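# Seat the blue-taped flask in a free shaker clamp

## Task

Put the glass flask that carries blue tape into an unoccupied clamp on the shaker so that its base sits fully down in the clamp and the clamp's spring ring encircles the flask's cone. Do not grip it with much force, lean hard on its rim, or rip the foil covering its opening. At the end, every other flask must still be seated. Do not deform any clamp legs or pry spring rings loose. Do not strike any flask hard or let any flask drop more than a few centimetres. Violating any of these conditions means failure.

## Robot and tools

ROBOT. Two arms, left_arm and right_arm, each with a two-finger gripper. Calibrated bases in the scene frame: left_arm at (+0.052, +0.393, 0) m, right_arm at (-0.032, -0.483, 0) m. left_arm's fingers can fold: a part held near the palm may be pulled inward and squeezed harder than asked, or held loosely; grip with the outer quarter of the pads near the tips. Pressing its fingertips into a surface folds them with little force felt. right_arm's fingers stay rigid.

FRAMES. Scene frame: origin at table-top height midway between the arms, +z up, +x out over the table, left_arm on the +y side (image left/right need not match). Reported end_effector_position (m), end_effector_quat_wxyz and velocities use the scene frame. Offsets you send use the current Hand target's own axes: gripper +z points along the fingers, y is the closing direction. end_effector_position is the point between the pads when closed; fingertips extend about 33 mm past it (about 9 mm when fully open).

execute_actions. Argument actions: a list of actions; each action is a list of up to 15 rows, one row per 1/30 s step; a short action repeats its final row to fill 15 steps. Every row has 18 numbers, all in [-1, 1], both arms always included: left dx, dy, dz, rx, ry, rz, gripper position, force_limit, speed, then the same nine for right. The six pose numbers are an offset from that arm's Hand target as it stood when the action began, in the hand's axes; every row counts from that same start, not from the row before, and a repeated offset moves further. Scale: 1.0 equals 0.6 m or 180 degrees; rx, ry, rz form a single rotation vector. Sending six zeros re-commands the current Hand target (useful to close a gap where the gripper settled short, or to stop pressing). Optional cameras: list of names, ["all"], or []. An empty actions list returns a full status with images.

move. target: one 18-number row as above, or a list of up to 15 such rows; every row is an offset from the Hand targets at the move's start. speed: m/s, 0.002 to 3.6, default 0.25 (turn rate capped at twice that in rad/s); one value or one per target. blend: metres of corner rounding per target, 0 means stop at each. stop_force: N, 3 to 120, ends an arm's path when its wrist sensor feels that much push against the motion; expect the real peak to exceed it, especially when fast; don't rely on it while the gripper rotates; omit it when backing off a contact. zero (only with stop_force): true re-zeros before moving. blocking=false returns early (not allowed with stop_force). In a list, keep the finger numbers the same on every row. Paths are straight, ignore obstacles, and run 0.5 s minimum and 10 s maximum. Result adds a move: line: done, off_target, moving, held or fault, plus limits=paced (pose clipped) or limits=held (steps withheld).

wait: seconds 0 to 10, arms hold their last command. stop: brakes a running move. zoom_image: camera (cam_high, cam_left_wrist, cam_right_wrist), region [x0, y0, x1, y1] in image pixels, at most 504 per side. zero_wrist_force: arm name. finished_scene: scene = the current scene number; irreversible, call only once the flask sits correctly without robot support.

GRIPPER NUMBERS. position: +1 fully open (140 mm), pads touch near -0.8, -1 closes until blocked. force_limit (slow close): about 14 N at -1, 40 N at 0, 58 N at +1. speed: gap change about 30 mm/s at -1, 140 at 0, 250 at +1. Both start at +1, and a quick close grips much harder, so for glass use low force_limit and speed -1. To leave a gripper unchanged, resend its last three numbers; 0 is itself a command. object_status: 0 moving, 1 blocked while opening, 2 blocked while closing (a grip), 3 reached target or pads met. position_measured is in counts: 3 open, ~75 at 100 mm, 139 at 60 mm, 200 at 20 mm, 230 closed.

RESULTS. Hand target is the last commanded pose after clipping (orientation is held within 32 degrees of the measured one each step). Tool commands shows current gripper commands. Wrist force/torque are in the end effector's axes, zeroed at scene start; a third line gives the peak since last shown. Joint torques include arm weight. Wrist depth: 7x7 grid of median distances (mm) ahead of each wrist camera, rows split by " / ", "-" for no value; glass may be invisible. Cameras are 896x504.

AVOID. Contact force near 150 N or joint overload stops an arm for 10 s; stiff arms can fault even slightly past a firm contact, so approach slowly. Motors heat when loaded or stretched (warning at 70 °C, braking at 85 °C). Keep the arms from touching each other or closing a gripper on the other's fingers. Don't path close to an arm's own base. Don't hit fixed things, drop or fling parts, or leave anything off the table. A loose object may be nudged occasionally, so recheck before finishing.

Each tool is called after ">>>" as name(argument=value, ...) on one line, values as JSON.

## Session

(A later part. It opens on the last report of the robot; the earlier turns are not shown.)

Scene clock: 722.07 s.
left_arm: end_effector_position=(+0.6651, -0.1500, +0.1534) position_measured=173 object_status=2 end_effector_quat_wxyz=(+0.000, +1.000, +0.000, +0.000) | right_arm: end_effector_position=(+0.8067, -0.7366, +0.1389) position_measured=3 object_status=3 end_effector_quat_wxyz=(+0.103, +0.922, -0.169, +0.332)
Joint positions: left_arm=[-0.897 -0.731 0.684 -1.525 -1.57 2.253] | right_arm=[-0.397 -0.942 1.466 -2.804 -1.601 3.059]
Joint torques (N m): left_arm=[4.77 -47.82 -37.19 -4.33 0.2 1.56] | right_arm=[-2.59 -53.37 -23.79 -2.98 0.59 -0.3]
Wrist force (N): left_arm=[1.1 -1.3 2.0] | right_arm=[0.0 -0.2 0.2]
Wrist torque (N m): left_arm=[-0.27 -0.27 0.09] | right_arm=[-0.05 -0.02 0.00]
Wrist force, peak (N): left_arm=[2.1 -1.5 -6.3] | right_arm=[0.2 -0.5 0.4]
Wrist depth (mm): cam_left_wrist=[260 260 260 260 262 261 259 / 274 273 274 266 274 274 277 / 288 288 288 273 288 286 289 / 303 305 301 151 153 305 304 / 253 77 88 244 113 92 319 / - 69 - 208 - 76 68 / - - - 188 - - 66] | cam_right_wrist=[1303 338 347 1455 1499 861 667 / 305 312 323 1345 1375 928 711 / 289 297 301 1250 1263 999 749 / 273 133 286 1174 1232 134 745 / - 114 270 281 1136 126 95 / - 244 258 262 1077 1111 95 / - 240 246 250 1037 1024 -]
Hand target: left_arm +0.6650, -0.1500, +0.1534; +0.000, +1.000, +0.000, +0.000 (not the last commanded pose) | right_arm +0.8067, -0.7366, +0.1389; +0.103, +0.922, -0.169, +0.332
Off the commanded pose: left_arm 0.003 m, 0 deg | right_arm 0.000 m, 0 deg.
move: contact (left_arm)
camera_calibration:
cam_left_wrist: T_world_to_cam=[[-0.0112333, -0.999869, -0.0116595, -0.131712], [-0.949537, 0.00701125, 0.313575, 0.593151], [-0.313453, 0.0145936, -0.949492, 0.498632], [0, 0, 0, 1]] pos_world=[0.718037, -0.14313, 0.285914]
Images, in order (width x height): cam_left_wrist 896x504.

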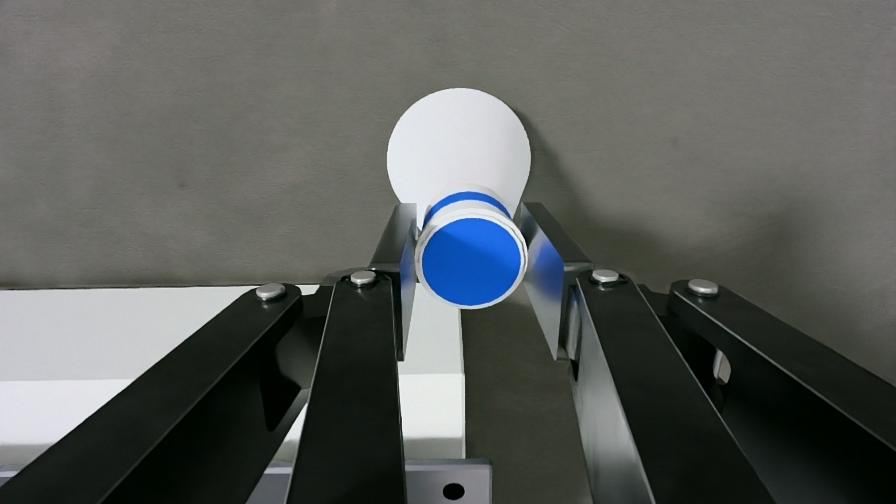

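>>> move(target=[0.0267,0,0.005,0,0,0,-1,-1,-1,0,0,0,0,0,0,1,-1,-1], speed=0.02, cameras=["cam_left_wrist"])

Scene clock: 738.77 s.
left_arm: end_effector_position=(+0.6812, -0.1499, +0.1504) position_measured=173 object_status=2 end_effector_quat_wxyz=(+0.000, +1.000, +0.000, +0.000) | right_arm: end_effector_position=(+0.8067, -0.7366, +0.1389) position_measured=3 object_status=3 end_effector_quat_wxyz=(+0.103, +0.922, -0.169, +0.332)
Joint positions: left_arm=[-0.882 -0.684 0.606 -1.494 -1.57 2.269] | right_arm=[-0.397 -0.942 1.466 -2.804 -1.601 3.059]
Joint torques (N m): left_arm=[-3.43 -59.87 -11.44 -3.75 0.86 -0.89] | right_arm=[0.78 -52.63 -23.61 -2.73 0.52 -0.17]
Wrist force (N): left_arm=[0.3 -1.2 -5.7] | right_arm=[0.1 -0.2 0.2]
Wrist torque (N m): left_arm=[-0.44 -0.23 -0.08] | right_arm=[-0.03 -0.02 0.00]
Wrist force, peak (N): left_arm=[3.4 -1.5 -11.0] | right_arm=[0.5 -0.3 0.4]
Wrist depth (mm): cam_left_wrist=[257 258 258 258 259 258 258 / 270 271 271 268 272 271 269 / 284 284 284 273 286 286 285 / 301 300 298 151 155 302 302 / 289 77 87 249 113 92 317 / - 69 - 236 - 76 68 / - - - 213 - - 66] | cam_right_wrist=[1296 338 351 1455 1472 855 669 / 305 311 321 1331 1382 935 717 / 289 294 302 1283 1269 991 747 / 273 133 285 1179 1226 135 747 / - 114 273 281 1163 126 95 / - 249 257 264 1077 1111 95 / - 239 245 249 1032 1024 -]
Hand target: left_arm +0.6811, -0.1500, +0.1504; +0.000, +1.000, +0.000, +0.000 | right_arm +0.8067, -0.7366, +0.1389; +0.103, +0.922, -0.169, +0.332
Off the commanded pose: left_arm 0.000 m, 0 deg | right_arm 0.000 m, 0 deg.
move: done
camera_calibration:
cam_left_wrist: T_world_to_cam=[[-0.0112333, -0.999869, -0.0116595, -0.131566], [-0.949537, 0.00701125, 0.313575, 0.609379], [-0.313453, 0.0145936, -0.949492, 0.500831], [0, 0, 0, 1]] pos_world=[0.734137, -0.14313, 0.282914]
Images, in order (width x height): cam_left_wrist 896x504.

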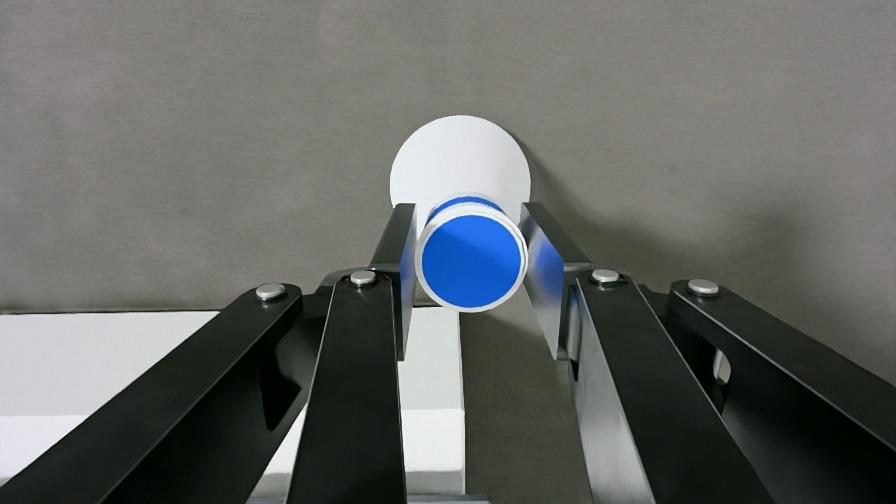

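>>> move(target=[[0,0,0,0,0,0,1,-1,-1,0,0,0,0,0,0,1,-1,-1],[0,0,-0.25,0,0,0,1,-1,-1,0,0,0,0,0,0,1,-1,-1]], speed=[0.1,0.15], cameras=["cam_high","cam_left_wrist"])

Scene clock: 755.93 s.
left_arm: end_effector_position=(+0.6801, -0.1493, +0.2997) position_measured=3 object_status=3 end_effector_quat_wxyz=(+0.032, +0.999, +0.000, +0.035) | right_arm: end_effector_position=(+0.8067, -0.7366, +0.1389) position_measured=3 object_status=3 end_effector_quat_wxyz=(+0.103, +0.922, -0.169, +0.332)
Joint positions: left_arm=[-0.887 -0.582 0.035 -1.118 -1.557 2.264] | right_arm=[-0.397 -0.942 1.466 -2.804 -1.601 3.059]
Joint torques (N m): left_arm=[2.02 -56.67 -33.83 -2.1 -1.14 0.11] | right_arm=[-1.27 -52.02 -23.23 -2.85 0.73 -0.22]
Wrist force (N): left_arm=[0.6 -1.3 0.6] | right_arm=[0.2 -0.2 0.2]
Wrist torque (N m): left_arm=[-0.27 -0.13 0.10] | right_arm=[-0.04 -0.04 0.00]
Wrist force, peak (N): left_arm=[1.5 -0.7 -6.3] | right_arm=[0.6 -0.5 0.2]
Wrist depth (mm): cam_left_wrist=[384 388 405 403 411 419 425 / 392 405 411 419 427 436 443 / 414 420 424 433 446 454 460 / 429 130 436 452 463 139 112 / - 120 341 468 496 130 93 / - 317 325 338 510 522 97 / - 334 336 358 534 549 -] | cam_right_wrist=[1310 338 347 1430 1481 864 671 / 304 311 322 1367 1390 935 703 / 289 296 303 1257 1283 1007 743 / 273 133 286 1190 1232 134 745 / - 114 274 281 1147 126 95 / - 249 256 263 1096 1121 95 / - 239 245 251 1028 1045 -]
Hand target: left_arm +0.6809, -0.1499, +0.3004; +0.000, +1.000, +0.000, +0.000 | right_arm +0.8067, -0.7366, +0.1389; +0.103, +0.922, -0.169, +0.332
Off the commanded pose: left_arm 0.001 m, 5 deg | right_arm 0.000 m, 0 deg.
elbow stopped short (left arm): the move would have taken joint 3 (elbow) straighter than the controller allows.
move: off_target (left_arm)
camera_calibration:
cam_left_wrist: T_world_to_cam=[[-0.0126685, -0.99863, 0.0507636, -0.146751], [-0.969105, 0.0247685, 0.245401, 0.597975], [-0.246322, -0.0460864, -0.968092, 0.593094], [0, 0, 0, 1]] pos_world=[0.723734, -0.134027, 0.434875]
Images, in order (width x height): cam_high 896x504, cam_left_wrist 896x504.

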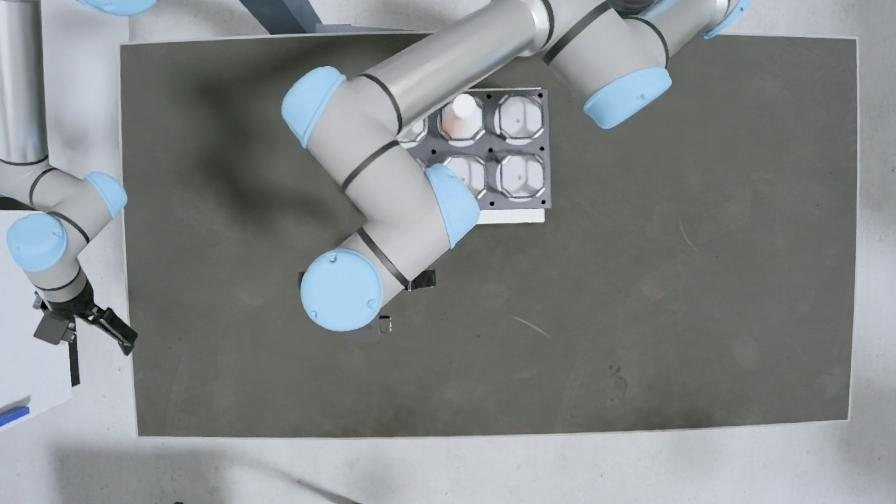

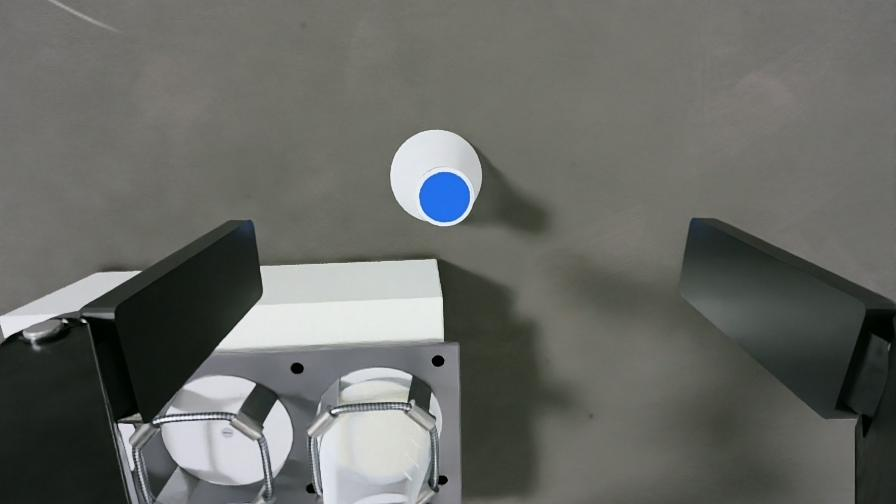

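>>> move(target=[-0.5517,-0.85,-0.2,0,0,0,1,-1,-1,-0.0373,-0.4217,-0.5387,0.1524,-0.1834,-0.3491,1,-1,-1], speed=0.3, cameras=["all"])

Scene clock: 818.13 s.
left_arm: end_effector_position=(+0.3499, +0.3601, +0.4200) position_measured=3 object_status=3 end_effector_quat_wxyz=(+0.000, +1.000, +0.000, +0.000) | right_arm: end_effector_position=(+0.7002, -0.4003, +0.3500) position_measured=3 object_status=3 end_effector_quat_wxyz=(+0.000, +0.924, +0.382, +0.000)
Joint positions: left_arm=[-0.58 -2.004 1.519 -1.087 -1.571 2.57] | right_arm=[-0.032 -0.871 0.413 -1.113 -1.57 2.288]
Joint torques (N m): left_arm=[4.18 -10.19 -34.45 -1.91 -1.5 1.35] | right_arm=[-13.9 -58.97 -26.07 -3.48 1.7 -0.33]
Wrist force (N): left_arm=[0.5 -1.2 0.6] | right_arm=[0.9 -0.7 -0.3]
Wrist torque (N m): left_arm=[-0.25 -0.11 0.10] | right_arm=[-0.15 -0.37 -0.03]
Wrist force, peak (N): left_arm=[-1.6 -3.9 0.1] | right_arm=[2.2 -2.3 -1.2]
Wrist depth (mm): cam_left_wrist=[498 508 509 504 508 380 371 / 535 531 545 536 535 393 388 / 562 - - 563 563 565 563 / 593 130 590 587 593 139 586 / - 119 627 619 1590 130 93 / - 388 409 503 1709 1721 97 / - 388 386 421 1795 1808 -] | cam_right_wrist=[326 433 432 443 446 450 450 / 411 453 462 466 467 469 469 / 476 481 487 485 496 496 506 / 508 123 524 526 523 134 1289 / - 113 - 557 554 126 95 / - 581 597 591 600 1367 95 / - 643 630 648 1082 1185 -]
Hand target: left_arm +0.3498, +0.3601, +0.4200; +0.000, +1.000, +0.000, +0.000 | right_arm +0.7002, -0.4004, +0.3501; +0.000, +0.924, +0.382, +0.000
Off the commanded pose: left_arm 0.000 m, 0 deg | right_arm 0.000 m, 0 deg.
move: done
camera_calibration:
cam_left_wrist: T_world_to_cam=[[-0.0112333, -0.999869, -0.0116595, 0.377788], [-0.949537, 0.00701125, 0.313575, 0.206713], [-0.313453, 0.0145936, -0.949492, 0.645429], [0, 0, 0, 1]] pos_world=[0.402837, 0.36687, 0.552414]
cam_right_wrist: T_world_to_cam=[[0.707661, -0.706335, 0.0175239, -0.779209], [-0.662393, -0.654598, 0.364331, 0.07614], [-0.245869, -0.269431, -0.931104, 0.530456], [0, 0, 0, 1]] pos_world=[0.732273, -0.35762, 0.479824]

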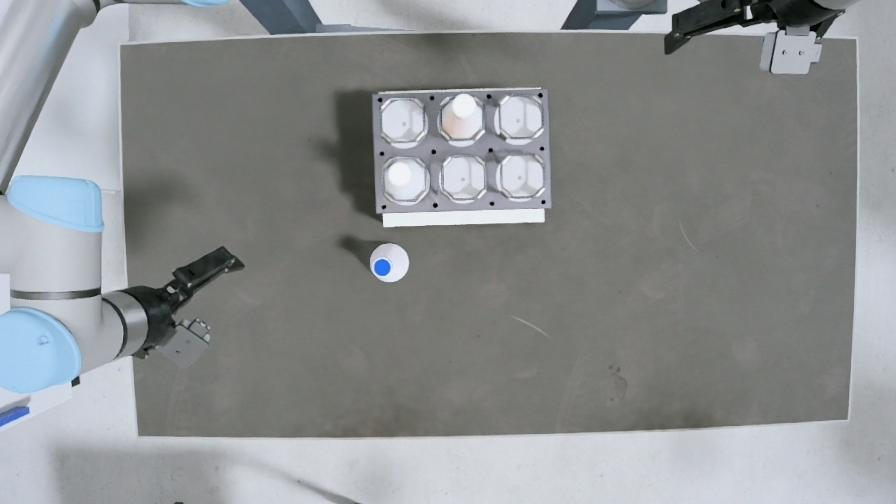

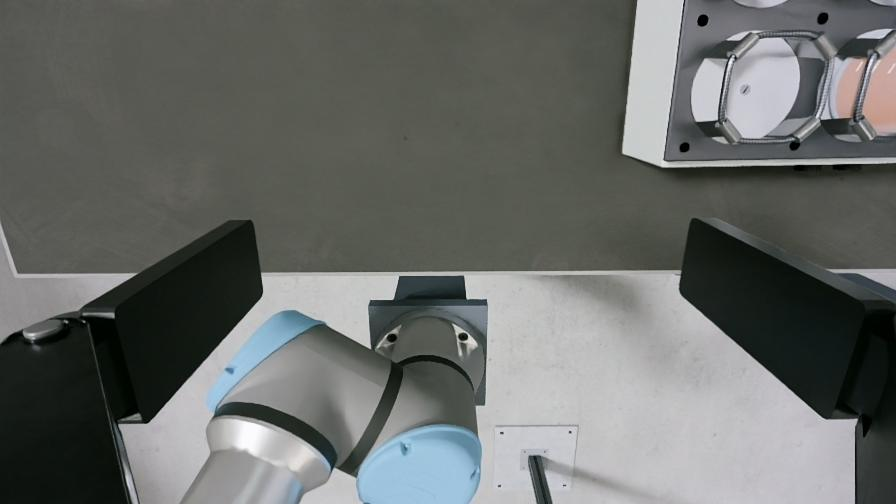

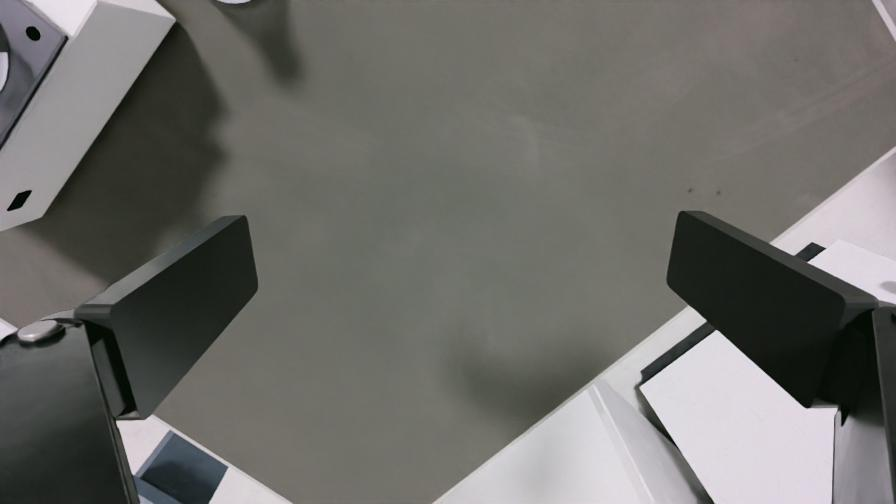

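>>> move(target=[0,0,0,0,0,0,1,-1,-1,0.2617,-0.3276,0.15,0,0,0,1,-1,-1], speed=0.25, cameras=["cam_right_wrist"])

Scene clock: 836.87 s.
left_arm: end_effector_position=(+0.3498, +0.3601, +0.4200) position_measured=3 object_status=3 end_effector_quat_wxyz=(+0.000, +1.000, +0.000, +0.000) | right_arm: end_effector_position=(+0.6725, -0.1503, +0.2603) position_measured=3 object_status=3 end_effector_quat_wxyz=(+0.000, +0.924, +0.382, +0.000)
Joint positions: left_arm=[-0.58 -2.004 1.519 -1.087 -1.571 2.57] | right_arm=[0.307 -0.826 0.577 -1.322 -1.57 2.626]
Joint torques (N m): left_arm=[6.36 -11.32 -34.15 -1.81 -1.53 1.27] | right_arm=[-2.04 -61.08 -19.44 -4.27 -2.26 -0.61]
Wrist force (N): left_arm=[0.6 -1.2 0.5] | right_arm=[0.9 -0.6 0.1]
Wrist torque (N m): left_arm=[-0.26 -0.12 0.10] | right_arm=[-0.13 -0.37 0.05]
Wrist force, peak (N): left_arm=[0.8 -1.3 0.7] | right_arm=[2.6 -3.4 1.4]
Wrist depth (mm): cam_left_wrist=[510 506 481 499 509 381 371 / 532 531 531 534 535 397 384 / 549 565 562 - 557 433 486 / 591 130 1388 590 594 139 608 / - 120 1542 617 1590 130 93 / - 387 409 500 1698 1745 97 / - 387 387 422 1834 1821 -] | cam_right_wrist=[252 349 360 361 362 366 365 / 241 270 373 374 385 385 386 / 244 255 322 391 399 405 409 / 262 133 291 419 428 134 424 / - 113 293 450 - 126 95 / - 265 479 480 480 493 95 / - 309 510 517 523 524 -]
Hand target: left_arm +0.3498, +0.3601, +0.4200; +0.000, +1.000, +0.000, +0.000 | right_arm +0.6725, -0.1502, +0.2603; +0.000, +0.924, +0.382, +0.000
Off the commanded pose: left_arm 0.000 m, 0 deg | right_arm 0.000 m, 0 deg.
move: done
camera_calibration:
cam_right_wrist: T_world_to_cam=[[0.707769, -0.706232, 0.0173166, -0.581433], [-0.662241, -0.654749, 0.364336, 0.254033], [-0.245967, -0.269333, -0.931107, 0.507471], [0, 0, 0, 1]] pos_world=[0.704573, -0.10762, 0.390024]
Images, in order (width x height): cam_right_wrist 896x504.

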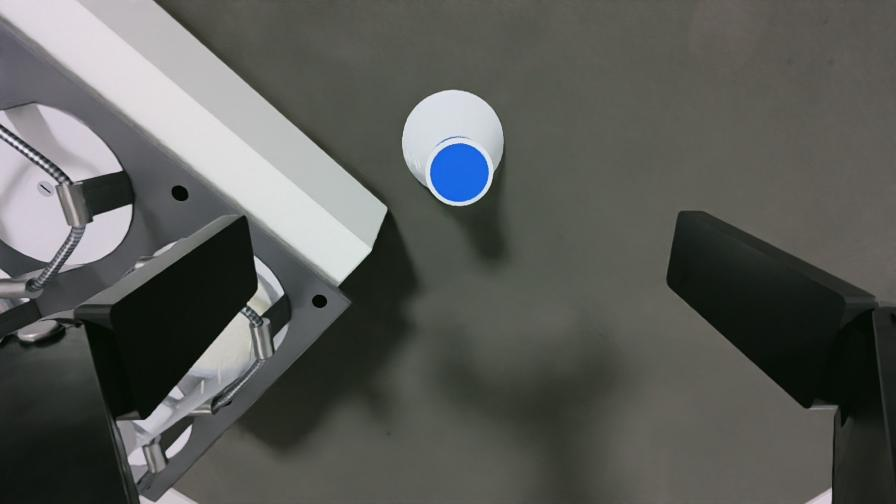

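>>> move(target=[[0,0,0,0,0,0,1,-1,-1,-0.002,0.009,0.08,0,0,0,-0.05,-0.05,0],[0,0,0,0,0,0,1,-1,-1,-0.002,0.009,0.2438,0,0,0,-0.05,-0.05,0]], speed=0.08, cameras=["cam_right_wrist","cam_high"])

Scene clock: 896.13 s.
left_arm: end_effector_position=(+0.3498, +0.3601, +0.4200) position_measured=3 object_status=3 end_effector_quat_wxyz=(+0.000, +1.000, +0.000, +0.000) | right_arm: end_effector_position=(+0.6755, -0.1548, +0.1139) position_measured=135 object_status=3 end_effector_quat_wxyz=(+0.000, +0.924, +0.382, +0.000)
Joint positions: left_arm=[-0.58 -2.004 1.519 -1.087 -1.571 2.57] | right_arm=[0.3 -0.849 0.993 -1.715 -1.57 2.62]
Joint torques (N m): left_arm=[5.15 -10.3 -34.26 -1.92 -1.48 1.32] | right_arm=[12.4 -66.3 -31.77 -2.29 1.65 2.19]
Wrist force (N): left_arm=[0.5 -1.1 0.4] | right_arm=[0.7 -0.9 0.2]
Wrist torque (N m): left_arm=[-0.23 -0.10 0.10] | right_arm=[-0.19 -0.33 0.05]
Wrist force, peak (N): left_arm=[0.7 -1.3 0.7] | right_arm=[0.4 -1.1 -1.8]
Wrist depth (mm): cam_left_wrist=[508 509 509 509 509 381 372 / 531 534 536 534 531 398 393 / - 563 563 560 565 561 560 / 590 130 1404 587 597 139 589 / - 119 635 616 1561 130 93 / - 386 409 477 1733 1709 97 / - 387 387 420 1770 1808 -] | cam_right_wrist=[219 223 224 225 225 226 228 / 191 231 235 233 237 240 241 / 159 202 249 239 248 254 254 / 142 173 126 117 134 265 270 / 146 88 107 123 281 83 281 / - 71 70 302 304 66 67 / - - 321 324 - - 67]
Hand target: left_arm +0.3498, +0.3601, +0.4200; +0.000, +1.000, +0.000, +0.000 | right_arm +0.6755, -0.1548, +0.1140; +0.000, +0.924, +0.382, +0.000
Off the commanded pose: left_arm 0.000 m, 0 deg | right_arm 0.000 m, 0 deg.
move: done
camera_calibration:
cam_right_wrist: T_world_to_cam=[[0.707675, -0.706325, 0.0173665, -0.584157], [-0.662341, -0.654649, 0.364333, 0.306459], [-0.245969, -0.269332, -0.931107, 0.370777], [0, 0, 0, 1]] pos_world=[0.707573, -0.11212, 0.243724]
Images, in order (width x height): cam_high 896x504, cam_right_wrist 896x504.

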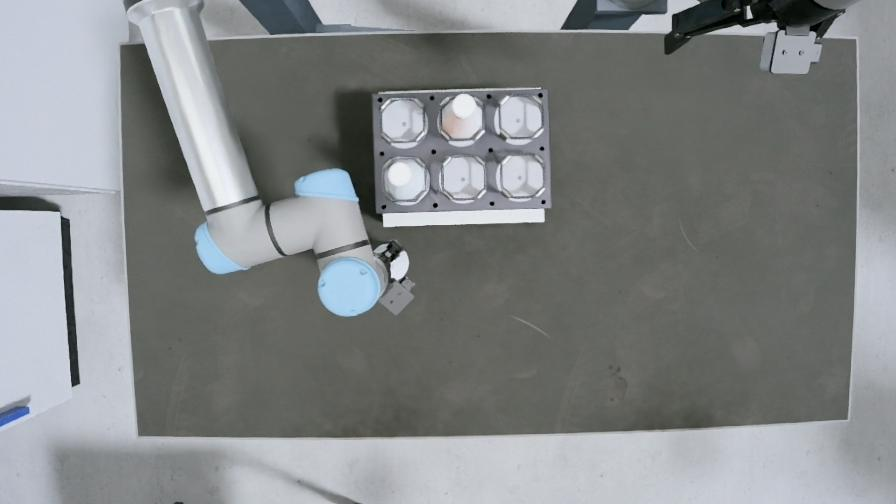

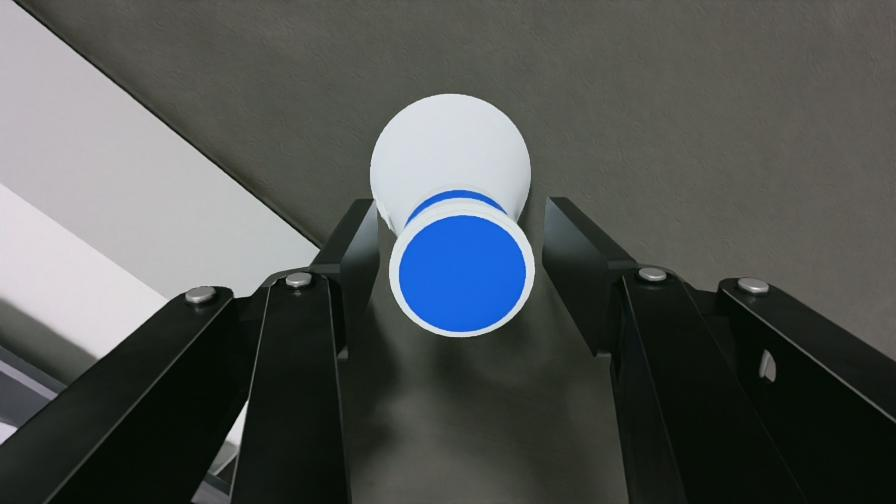

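>>> move(target=[[0,0,0,0,0,0,1,-1,-1,0,0,-0.0133,0,0,0,-0.05,-0.05,0],[0,0,0,0,0,0,1,-1,-1,0,0,-0.0133,0,0,0,-1,-0.05,-1]], speed=0.08, cameras=["cam_right_wrist"])

Scene clock: 916.47 s.
left_arm: end_effector_position=(+0.3498, +0.3601, +0.4200) position_measured=3 object_status=3 end_effector_quat_wxyz=(+0.000, +1.000, +0.000, +0.000) | right_arm: end_effector_position=(+0.6755, -0.1548, +0.1220) position_measured=170 object_status=0 end_effector_quat_wxyz=(+0.000, +0.924, +0.382, +0.000)
Joint positions: left_arm=[-0.58 -2.004 1.519 -1.087 -1.571 2.57] | right_arm=[0.3 -0.852 0.977 -1.697 -1.57 2.62]
Joint torques (N m): left_arm=[5.52 -9.59 -33.7 -1.94 -1.57 1.33] | right_arm=[0.34 -48.93 -20.25 -4.07 0.66 -1.49]
Wrist force (N): left_arm=[0.5 -1.3 0.5] | right_arm=[-0.5 -1.6 -6.2]
Wrist torque (N m): left_arm=[-0.28 -0.09 0.10] | right_arm=[-0.11 -0.29 0.05]
Wrist force, peak (N): left_arm=[0.7 -1.3 0.8] | right_arm=[-0.5 -1.6 -6.5]
Wrist depth (mm): cam_left_wrist=[501 505 509 511 499 378 371 / 536 529 532 552 - 395 387 / 555 558 558 563 561 562 565 / 594 130 591 593 595 139 589 / - 119 627 619 1580 130 93 / - 386 409 504 1733 1733 97 / - 385 387 422 1848 1821 -] | cam_right_wrist=[224 230 231 233 233 234 236 / 191 239 244 241 247 247 248 / 159 206 257 245 258 261 263 / 148 171 121 125 129 276 280 / 157 88 87 292 86 86 293 / - - 66 313 - 72 65 / - 68 - 335 - - 65]
Hand target: left_arm +0.3498, +0.3601, +0.4200; +0.000, +1.000, +0.000, +0.000 | right_arm +0.6755, -0.1548, +0.1220; +0.000, +0.924, +0.382, +0.000
Off the commanded pose: left_arm 0.000 m, 0 deg | right_arm 0.000 m, 0 deg.
move: done
camera_calibration:
cam_right_wrist: T_world_to_cam=[[0.707707, -0.70629, 0.0174981, -0.584348], [-0.662385, -0.654692, 0.364176, 0.30361], [-0.245758, -0.269321, -0.931166, 0.378093], [0, 0, 0, 1]] pos_world=[0.707573, -0.11212, 0.251724]
Images, in order (width x height): cam_right_wrist 896x504.

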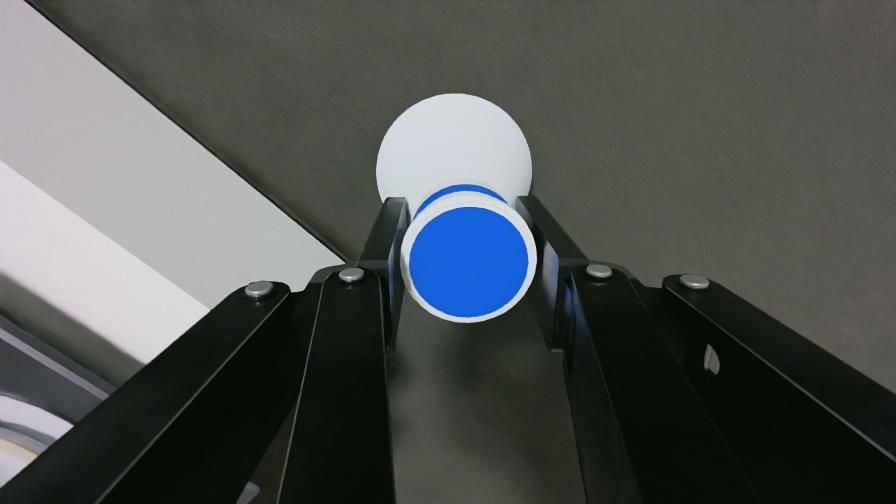

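>>> wait(seconds=0.5)

Scene clock: 930.70 s.
left_arm: end_effector_position=(+0.3498, +0.3601, +0.4200) position_measured=3 object_status=3 end_effector_quat_wxyz=(+0.000, +1.000, +0.000, +0.000) | right_arm: end_effector_position=(+0.6755, -0.1548, +0.1220) position_measured=170 object_status=2 end_effector_quat_wxyz=(+0.000, +0.924, +0.382, +0.000)
Joint positions: left_arm=[-0.58 -2.004 1.519 -1.087 -1.571 2.57] | right_arm=[0.3 -0.852 0.977 -1.697 -1.57 2.62]
Joint torques (N m): left_arm=[5.11 -8.82 -34.02 -1.93 -1.53 1.31] | right_arm=[-10.84 -47.56 -21.36 -1.55 -0.42 -2.2]
Wrist force (N): left_arm=[0.5 -1.1 0.6] | right_arm=[-0.6 -1.5 -6.0]
Wrist torque (N m): left_arm=[-0.23 -0.10 0.10] | right_arm=[-0.10 -0.27 0.05]
Wrist force, peak (N): left_arm=[0.6 -1.4 0.7] | right_arm=[-0.3 -1.6 -6.6]
Wrist depth (mm): cam_left_wrist=[509 507 510 508 509 380 371 / 530 532 536 522 535 396 389 / 554 544 563 561 563 558 563 / 587 130 591 595 594 140 579 / - 120 622 607 1580 130 93 / - 388 408 486 1675 1687 97 / - 387 385 425 1834 1821 -] | cam_right_wrist=[226 230 231 233 234 234 236 / 189 239 244 241 246 247 247 / 159 221 258 244 257 262 266 / 148 173 218 125 129 274 278 / 157 88 87 291 86 86 294 / - - 66 311 - 72 65 / - 68 - 334 - - 65]
Hand target: left_arm +0.3498, +0.3601, +0.4200; +0.000, +1.000, +0.000, +0.000 | right_arm +0.6755, -0.1548, +0.1220; +0.000, +0.924, +0.382, +0.000
Tool commands: left_gripper/position=+1.0 left_gripper/force_limit=-1.0 left_gripper/speed=-1.0 right_gripper/position=-1.0 right_gripper/force_limit=-0.05 right_gripper/speed=-1.0
Off the commanded pose: left_arm 0.000 m, 0 deg | right_arm 0.000 m, 0 deg.
wait: 0.50 s; at rest from the start

>>> move(target=[0,0,0,0,0,0,1,-1,-1,0,0,-0.05,0,0,0,-1,-0.05,-1], speed=0.05, cameras=["cam_right_wrist"])

Scene clock: 936.67 s.
left_arm: end_effector_position=(+0.3498, +0.3601, +0.4200) position_measured=3 object_status=3 end_effector_quat_wxyz=(+0.000, +1.000, +0.000, +0.000) | right_arm: end_effector_position=(+0.6755, -0.1548, +0.1521) position_measured=170 object_status=2 end_effector_quat_wxyz=(+0.000, +0.924, +0.382, +0.000) end_effector_velocity=(+0.000, +0.000, -0.002) end_effector_angular_velocity=(+0.001, -0.001, +0.001)
Joint positions: left_arm=[-0.58 -2.004 1.519 -1.087 -1.571 2.57] | right_arm=[0.3 -0.86 0.914 -1.626 -1.57 2.62]
Joint velocities: left_arm=[within noise] | right_arm=[0 0.001 0.004 -0.005 0 -0.001]
Joint torques (N m): left_arm=[4.78 -8.5 -33.77 -1.89 -1.5 1.28] | right_arm=[-11.28 -51.94 -20.12 -5.14 -0.71 -2.16]
Wrist force (N): left_arm=[0.5 -1.1 0.7] | right_arm=[0.7 -0.7 1.3]
Wrist torque (N m): left_arm=[-0.23 -0.11 0.10] | right_arm=[-0.15 -0.34 0.05]
Wrist force, peak (N): left_arm=[0.6 -1.4 0.5] | right_arm=[-0.5 -1.4 -6.8]
Wrist depth (mm): cam_left_wrist=[512 508 524 508 508 381 372 / 531 531 534 535 535 396 392 / 562 550 544 561 565 562 563 / 587 130 1232 594 593 139 584 / - 119 628 620 1611 130 93 / - 387 407 479 1687 1698 97 / - 386 386 422 1861 1795 -] | cam_right_wrist=[230 257 259 259 261 262 263 / 191 267 272 243 276 277 276 / 171 205 286 245 286 297 297 / 178 185 219 125 129 311 311 / 161 88 87 133 86 86 324 / - - 66 347 - 72 65 / - 68 - 374 - - 65]
Hand target: left_arm +0.3498, +0.3601, +0.4200; +0.000, +1.000, +0.000, +0.000 | right_arm +0.6755, -0.1548, +0.1520; +0.000, +0.924, +0.382, +0.000
Off the commanded pose: left_arm 0.000 m, 0 deg | right_arm 0.000 m, 0 deg.
move: done
camera_calibration:
cam_right_wrist: T_world_to_cam=[[0.707659, -0.706337, 0.0175237, -0.584855], [-0.662469, -0.654676, 0.364052, 0.292708], [-0.245671, -0.269234, -0.931214, 0.406176], [0, 0, 0, 1]] pos_world=[0.707574, -0.112119, 0.281924]
Images, in order (width x height): cam_right_wrist 896x504.

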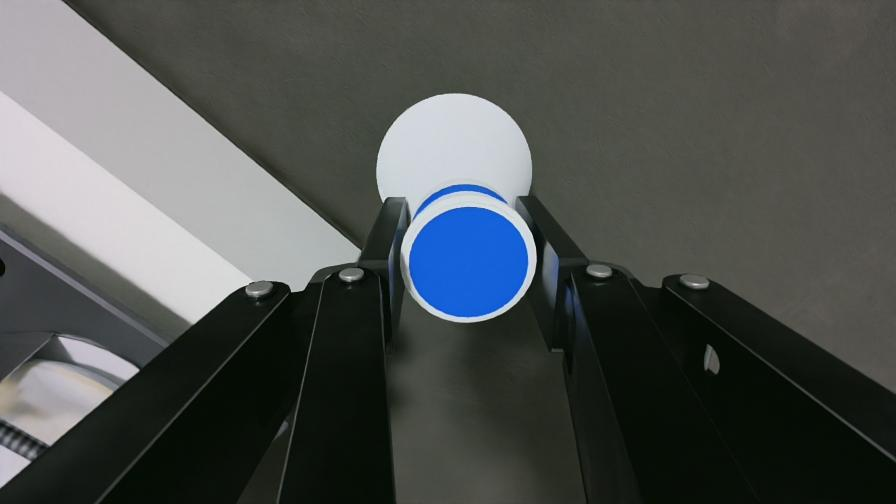

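>>> move(target=[[0,0,0,0,0,0,1,-1,-1,-0.154,0.1175,-0.2467,0,0,0,-1,-0.05,-1],[0,0,0,0,0,0,1,-1,-1,-0.3897,-0.0239,-0.33,0,0,0,-1,-0.05,-1],[0,0,0,0,0,0,1,-1,-1,-0.4369,-0.3539,-0.33,0,0,0,-1,-0.05,-1]], speed=0.2, blend=[0.06,0.06,0], cameras=["cam_right_wrist","cam_high"])

Scene clock: 963.77 s.
left_arm: end_effector_position=(+0.3498, +0.3601, +0.4200) position_measured=3 object_status=3 end_effector_quat_wxyz=(+0.000, +1.000, +0.000, +0.000) | right_arm: end_effector_position=(+0.3400, -0.1899, +0.3499) position_measured=170 object_status=2 end_effector_quat_wxyz=(+0.000, +0.924, +0.382, +0.000)
Joint positions: left_arm=[-0.58 -2.004 1.519 -1.087 -1.571 2.57] | right_arm=[0.42 -1.641 1.45 -1.38 -1.57 2.739]
Joint torques (N m): left_arm=[4.82 -8.06 -33.98 -1.95 -1.43 1.32] | right_arm=[2.29 -22.46 -33.55 -4.89 -1.89 0.45]
Wrist force (N): left_arm=[0.6 -1.1 0.6] | right_arm=[0.7 -0.8 1.6]
Wrist torque (N m): left_arm=[-0.23 -0.12 0.10] | right_arm=[-0.16 -0.32 0.04]
Wrist force, peak (N): left_arm=[0.6 -1.4 0.8] | right_arm=[2.5 -2.2 3.8]
Wrist depth (mm): cam_left_wrist=[511 509 506 517 509 380 372 / 530 531 532 537 534 396 395 / 560 561 561 562 557 563 496 / 590 130 591 589 601 140 600 / - 119 627 620 1580 130 93 / - 388 407 487 1834 1721 97 / - 385 385 423 1848 1795 -] | cam_right_wrist=[1202 437 307 307 440 448 448 / 1263 472 461 242 468 475 472 / 1323 1331 495 244 490 499 504 / 1438 1414 1398 125 125 527 534 / 1526 83 87 130 86 86 565 / - - 66 889 - 72 65 / - 68 - 611 - - 65]
Hand target: left_arm +0.3498, +0.3601, +0.4200; +0.000, +1.000, +0.000, +0.000 | right_arm +0.3399, -0.1898, +0.3499; +0.000, +0.924, +0.382, +0.000
Off the commanded pose: left_arm 0.000 m, 0 deg | right_arm 0.000 m, 0 deg.
move: done
camera_calibration:
cam_right_wrist: T_world_to_cam=[[0.707786, -0.706213, 0.0173828, -0.375653], [-0.662258, -0.654766, 0.364274, -0.0247006], [-0.245873, -0.269339, -0.93113, 0.498423], [0, 0, 0, 1]] pos_world=[0.372073, -0.14722, 0.479624]
Images, in order (width x height): cam_high 896x504, cam_right_wrist 896x504.

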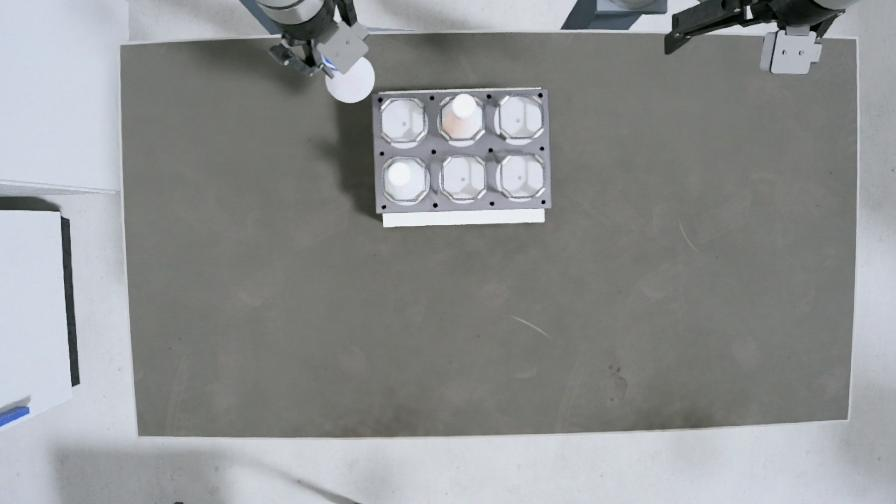

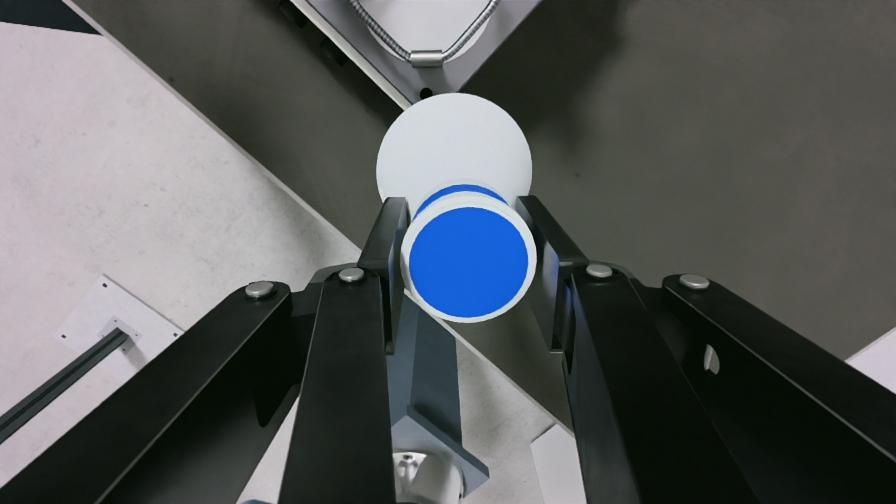

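>>> move(target=[0,0,0,0,0,0,1,-1,-1,0.0767,-0.0247,0,0,0,0,-1,-0.05,-1], speed=0.1, cameras=["cam_right_wrist","cam_high"])

>>> zoom_image(camera="cam_right_wrist", region=[320, 0, 600, 200])

Scene clock: 988.07 s.
left_arm: end_effector_position=(+0.3498, +0.3601, +0.4200) position_measured=3 object_status=3 end_effector_quat_wxyz=(+0.000, +1.000, +0.000, +0.000) | right_arm: end_effector_position=(+0.3619, -0.1468, +0.3499) position_measured=170 object_status=2 end_effector_quat_wxyz=(+0.000, +0.924, +0.382, +0.000)
Joint positions: left_arm=[-0.58 -2.004 1.519 -1.087 -1.571 2.57] | right_arm=[0.484 -1.533 1.344 -1.382 -1.57 2.803]
Joint torques (N m): left_arm=[4.66 -7.21 -33.8 -1.97 -1.54 1.26] | right_arm=[-13.84 -23.87 -26.71 -3 -1.79 -2.28]
Wrist force (N): left_arm=[0.5 -1.2 0.5] | right_arm=[0.8 -0.6 1.2]
Wrist torque (N m): left_arm=[-0.26 -0.11 0.10] | right_arm=[-0.14 -0.36 0.02]
Wrist force, peak (N): left_arm=[0.7 -1.4 0.7] | right_arm=[2.7 -1.4 1.6]
Wrist depth (mm): cam_left_wrist=[508 504 508 508 504 380 372 / 528 532 532 534 532 397 388 / 561 565 560 - 555 563 563 / 580 130 594 589 1351 139 582 / - 119 625 620 1571 130 93 / - 387 408 500 1698 1721 97 / - 387 387 424 1821 1834 -] | cam_right_wrist=[446 437 310 311 313 462 447 / 1244 461 462 242 473 472 471 / 1323 1310 482 245 493 499 503 / 1390 1398 1352 125 127 518 - / 1464 83 87 131 86 86 547 / - - 66 - - 72 65 / - 68 - 628 - - 65]
Hand target: left_arm +0.3498, +0.3601, +0.4200; +0.000, +1.000, +0.000, +0.000 | right_arm +0.3621, -0.1468, +0.3499; +0.000, +0.924, +0.382, +0.000
Off the commanded pose: left_arm 0.000 m, 0 deg | right_arm 0.000 m, 0 deg.
move: done
camera_calibration:
cam_right_wrist: T_world_to_cam=[[0.707786, -0.706213, 0.0173828, -0.360718], [-0.662258, -0.654766, 0.364274, 0.0179868], [-0.245873, -0.269339, -0.93113, 0.51551], [0, 0, 0, 1]] pos_world=[0.393973, -0.10412, 0.479724]
Images, in order (width x height): cam_high 896x504, cam_right_wrist 896x504.

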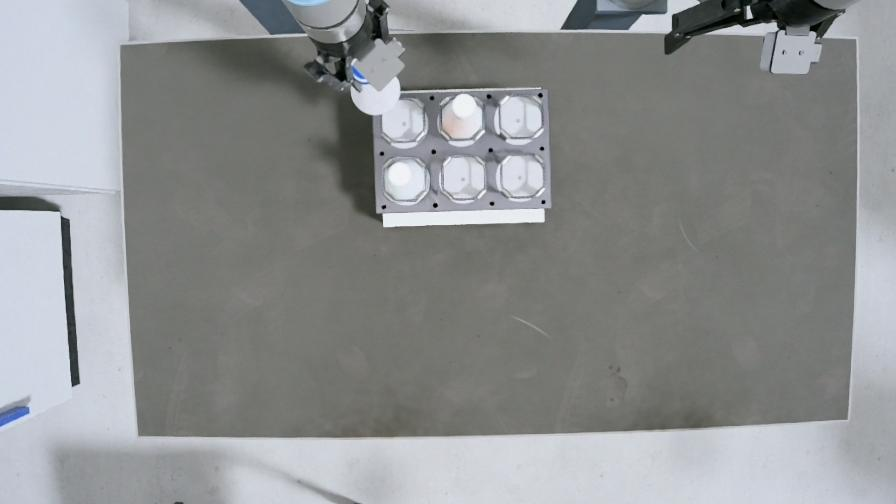

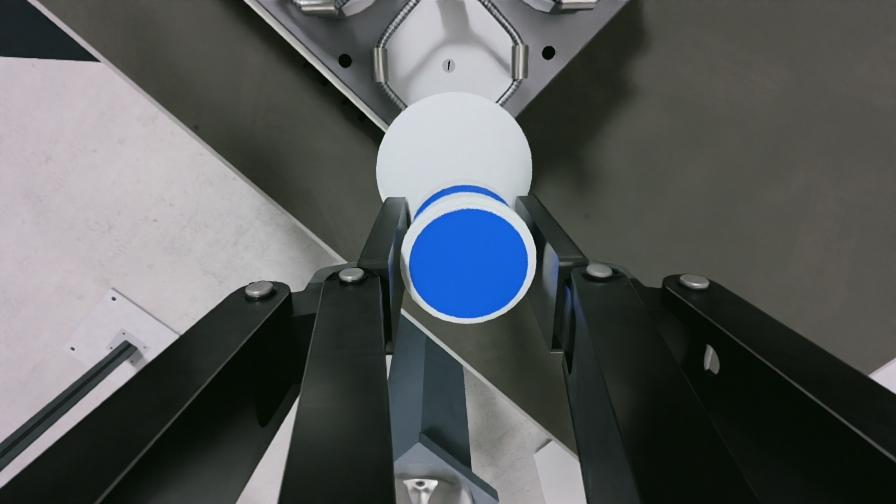

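Scaled by 1.800 from the camera's 896x504 image, which has a finer 1280x720 frame.

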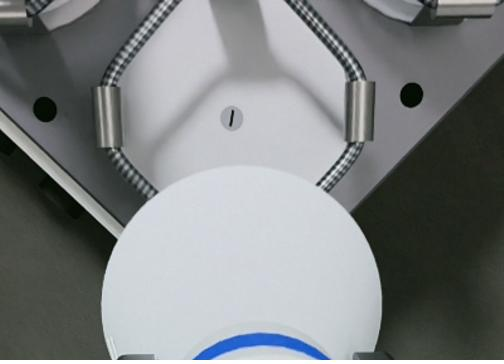

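>>> move(target=[0,0,0,0,0,0,1,-1,-1,0.098,-0.0025,0,0,0,0,-1,-0.05,-1], speed=0.1, cameras=["cam_right_wrist","cam_high"])

>>> zoom_image(camera="cam_right_wrist", region=[300, 0, 620, 240])

>>> zoom_image(camera="cam_high", region=[340, 60, 560, 240])

Scene clock: 1047.27 s.
left_arm: end_effector_position=(+0.3498, +0.3601, +0.4200) position_measured=3 object_status=3 end_effector_quat_wxyz=(+0.000, +1.000, +0.000, +0.000) | right_arm: end_effector_position=(+0.4025, -0.1042, +0.3500) position_measured=170 object_status=2 end_effector_quat_wxyz=(+0.000, +0.924, +0.382, +0.000)
Joint positions: left_arm=[-0.58 -2.004 1.519 -1.087 -1.571 2.57] | right_arm=[0.521 -1.387 1.18 -1.364 -1.57 2.841]
Joint torques (N m): left_arm=[4.33 -6.57 -33.71 -2.04 -1.58 1.33] | right_arm=[-15.96 -30.89 -31.47 -4.59 -1.95 -2.66]
Wrist force (N): left_arm=[0.7 -1.1 0.5] | right_arm=[0.7 -1.0 1.4]
Wrist torque (N m): left_arm=[-0.24 -0.13 0.10] | right_arm=[-0.21 -0.34 -0.01]
Wrist force, peak (N): left_arm=[0.8 -1.4 0.6] | right_arm=[2.8 -1.0 1.5]
Wrist depth (mm): cam_left_wrist=[508 506 507 508 510 381 373 / 530 536 532 531 532 400 388 / - 562 558 562 555 566 491 / 589 130 591 593 1561 139 590 / - 120 627 619 1561 130 93 / - 387 409 478 1709 1709 98 / - 386 386 422 1745 1795 -] | cam_right_wrist=[435 435 185 311 187 443 445 / 1244 458 329 242 333 458 471 / 1310 494 489 244 490 516 500 / 1382 1406 123 125 125 532 525 / 1472 83 87 133 86 86 - / - - 66 843 - 72 65 / - 68 - 745 - - 65]
Hand target: left_arm +0.3498, +0.3601, +0.4200; +0.000, +1.000, +0.000, +0.000 | right_arm +0.4026, -0.1043, +0.3500; +0.000, +0.924, +0.382, +0.000
Off the commanded pose: left_arm 0.000 m, 0 deg | right_arm 0.000 m, 0 deg.
move: done
camera_calibration:
cam_right_wrist: T_world_to_cam=[[0.707767, -0.706234, 0.0173159, -0.35933], [-0.662284, -0.654793, 0.364179, 0.0728226], [-0.245858, -0.269222, -0.931168, 0.536985], [0, 0, 0, 1]] pos_world=[0.434573, -0.0615191, 0.479724]
Images, in order (width x height): cam_high 896x504, cam_right_wrist 896x504.

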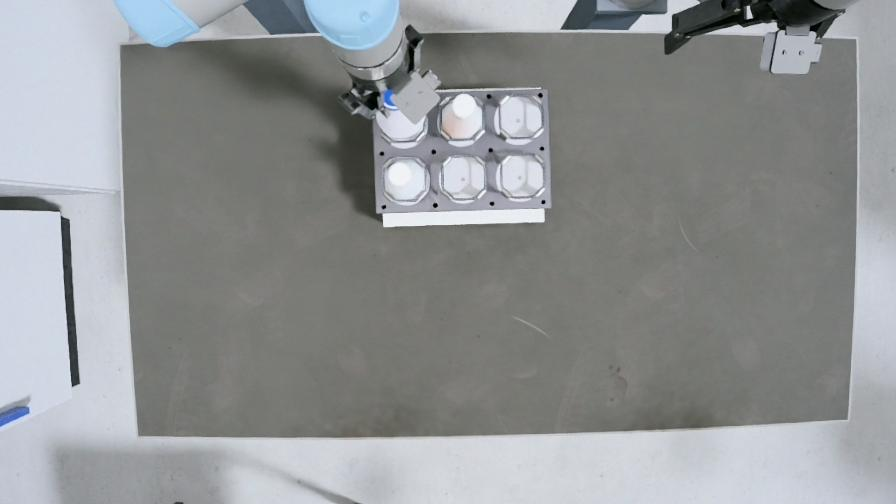

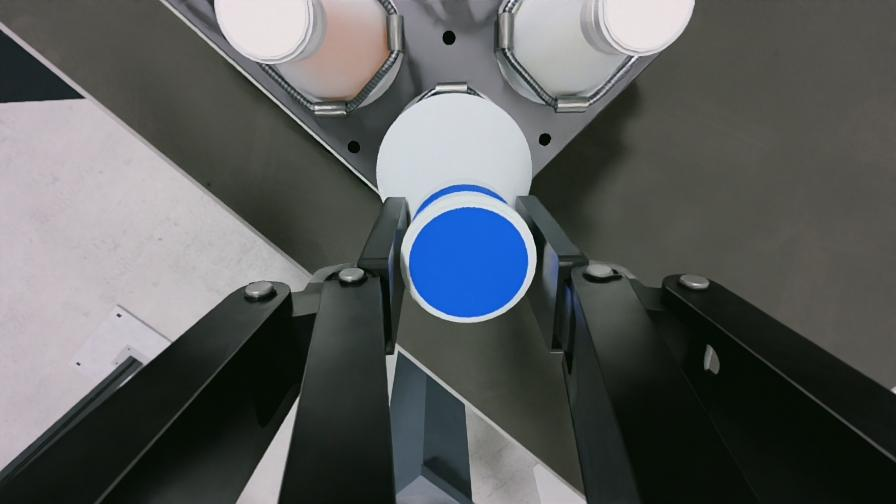

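Scaled by 1.575 from the camera's 896x504 image, which has a finer 1280x720 frame.

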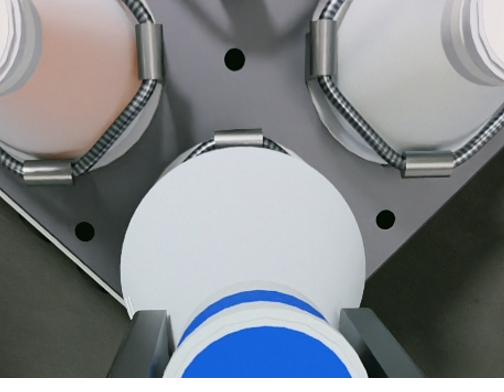

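Scaled by 2.291 from the camera's 896x504 image, which has a finer 1280x720 frame.

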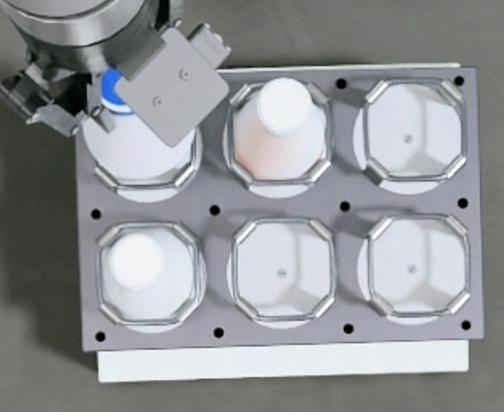

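>>> move(target=[[0,0,0,0,0,0,1,-1,-1,0.0017,0,0.07,0,0,0,-1,-0.05,-1],[0,0,0,0,0,0,1,-1,-1,0.0017,0,0.11,0,0,0,-1,-0.05,-1]], speed=[0.04,0.015], stop_force=8, cameras=["cam_right_wrist","cam_high"])

>>> zoom_image(camera="cam_right_wrist", region=[300, 0, 620, 240])

Scene clock: 1067.50 s.
left_arm: end_effector_position=(+0.3498, +0.3601, +0.4200) position_measured=3 object_status=3 end_effector_quat_wxyz=(+0.000, +1.000, +0.000, +0.000) | right_arm: end_effector_position=(+0.4033, -0.1035, +0.2983) position_measured=170 object_status=2 end_effector_quat_wxyz=(+0.000, +0.924, +0.382, +0.000)
Joint positions: left_arm=[-0.58 -2.004 1.519 -1.087 -1.571 2.57] | right_arm=[0.522 -1.402 1.331 -1.5 -1.57 2.841]
Joint torques (N m): left_arm=[3.93 -5.79 -33.44 -1.98 -1.51 1.33] | right_arm=[10.26 -24.33 -31.88 -4.89 -0.74 2.61]
Wrist force (N): left_arm=[0.6 -1.1 0.5] | right_arm=[-1.9 -1.0 -5.2]
Wrist torque (N m): left_arm=[-0.25 -0.12 0.10] | right_arm=[-0.13 -0.34 -0.06]
Wrist force, peak (N): left_arm=[0.7 -1.4 0.7] | right_arm=[-5.6 -1.2 -12.4]
Wrist depth (mm): cam_left_wrist=[508 503 509 508 509 381 371 / 531 532 538 532 530 397 390 / 566 554 558 558 558 563 555 / 583 130 595 594 595 139 579 / - 120 625 620 1580 130 93 / - 373 409 502 1698 1675 97 / - 365 385 424 1848 1834 -] | cam_right_wrist=[392 134 156 264 258 138 396 / 421 417 279 242 279 420 420 / 1289 432 294 246 299 440 448 / 1338 1367 454 125 129 471 476 / 1414 83 87 496 86 86 505 / - - 66 - - 72 65 / - 68 - - - - 65]
Hand target: left_arm +0.3498, +0.3601, +0.4200; +0.000, +1.000, +0.000, +0.000 | right_arm +0.4033, -0.1035, +0.2983; +0.000, +0.924, +0.382, +0.000 (not the last commanded pose)
Off the commanded pose: left_arm 0.000 m, 0 deg | right_arm 0.014 m, 0 deg.
move: contact (right_arm); path passed 1 of 2 targets
camera_calibration:
cam_right_wrist: T_world_to_cam=[[0.707707, -0.70629, 0.0174981, -0.358562], [-0.662385, -0.654692, 0.364176, 0.0926904], [-0.245758, -0.269321, -0.931166, 0.489178], [0, 0, 0, 1]] pos_world=[0.435373, -0.0608195, 0.428024]
Images, in order (width x height): cam_high 896x504, cam_right_wrist 896x504.

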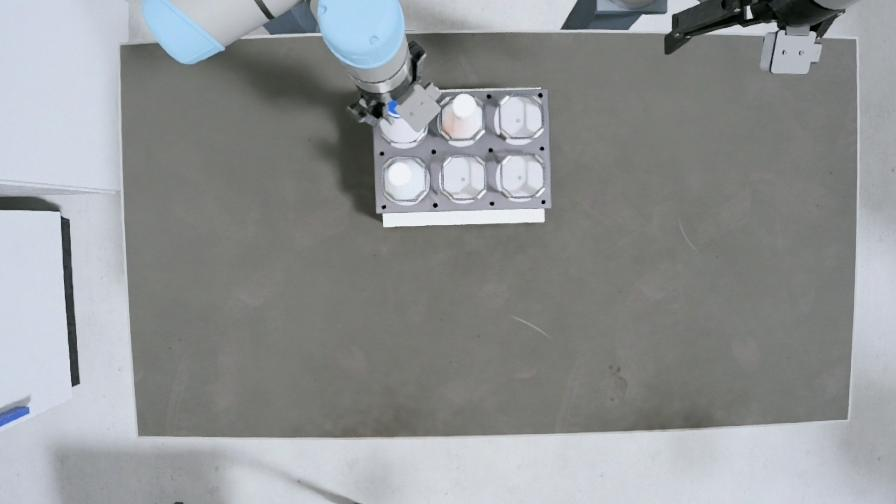

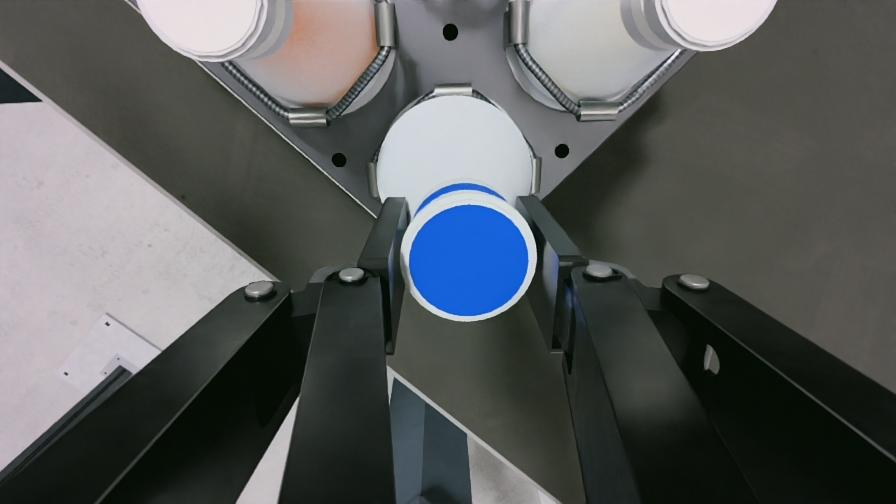

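Scaled by 1.575 from the camera's 896x504 image, which has a finer 1280x720 frame.

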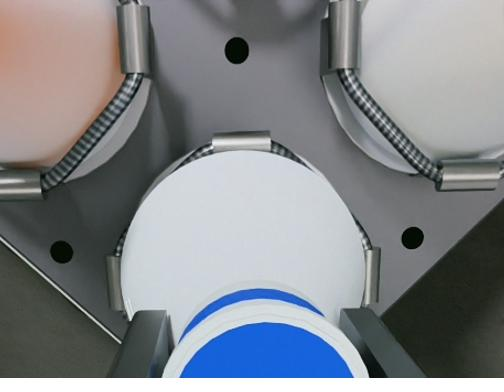

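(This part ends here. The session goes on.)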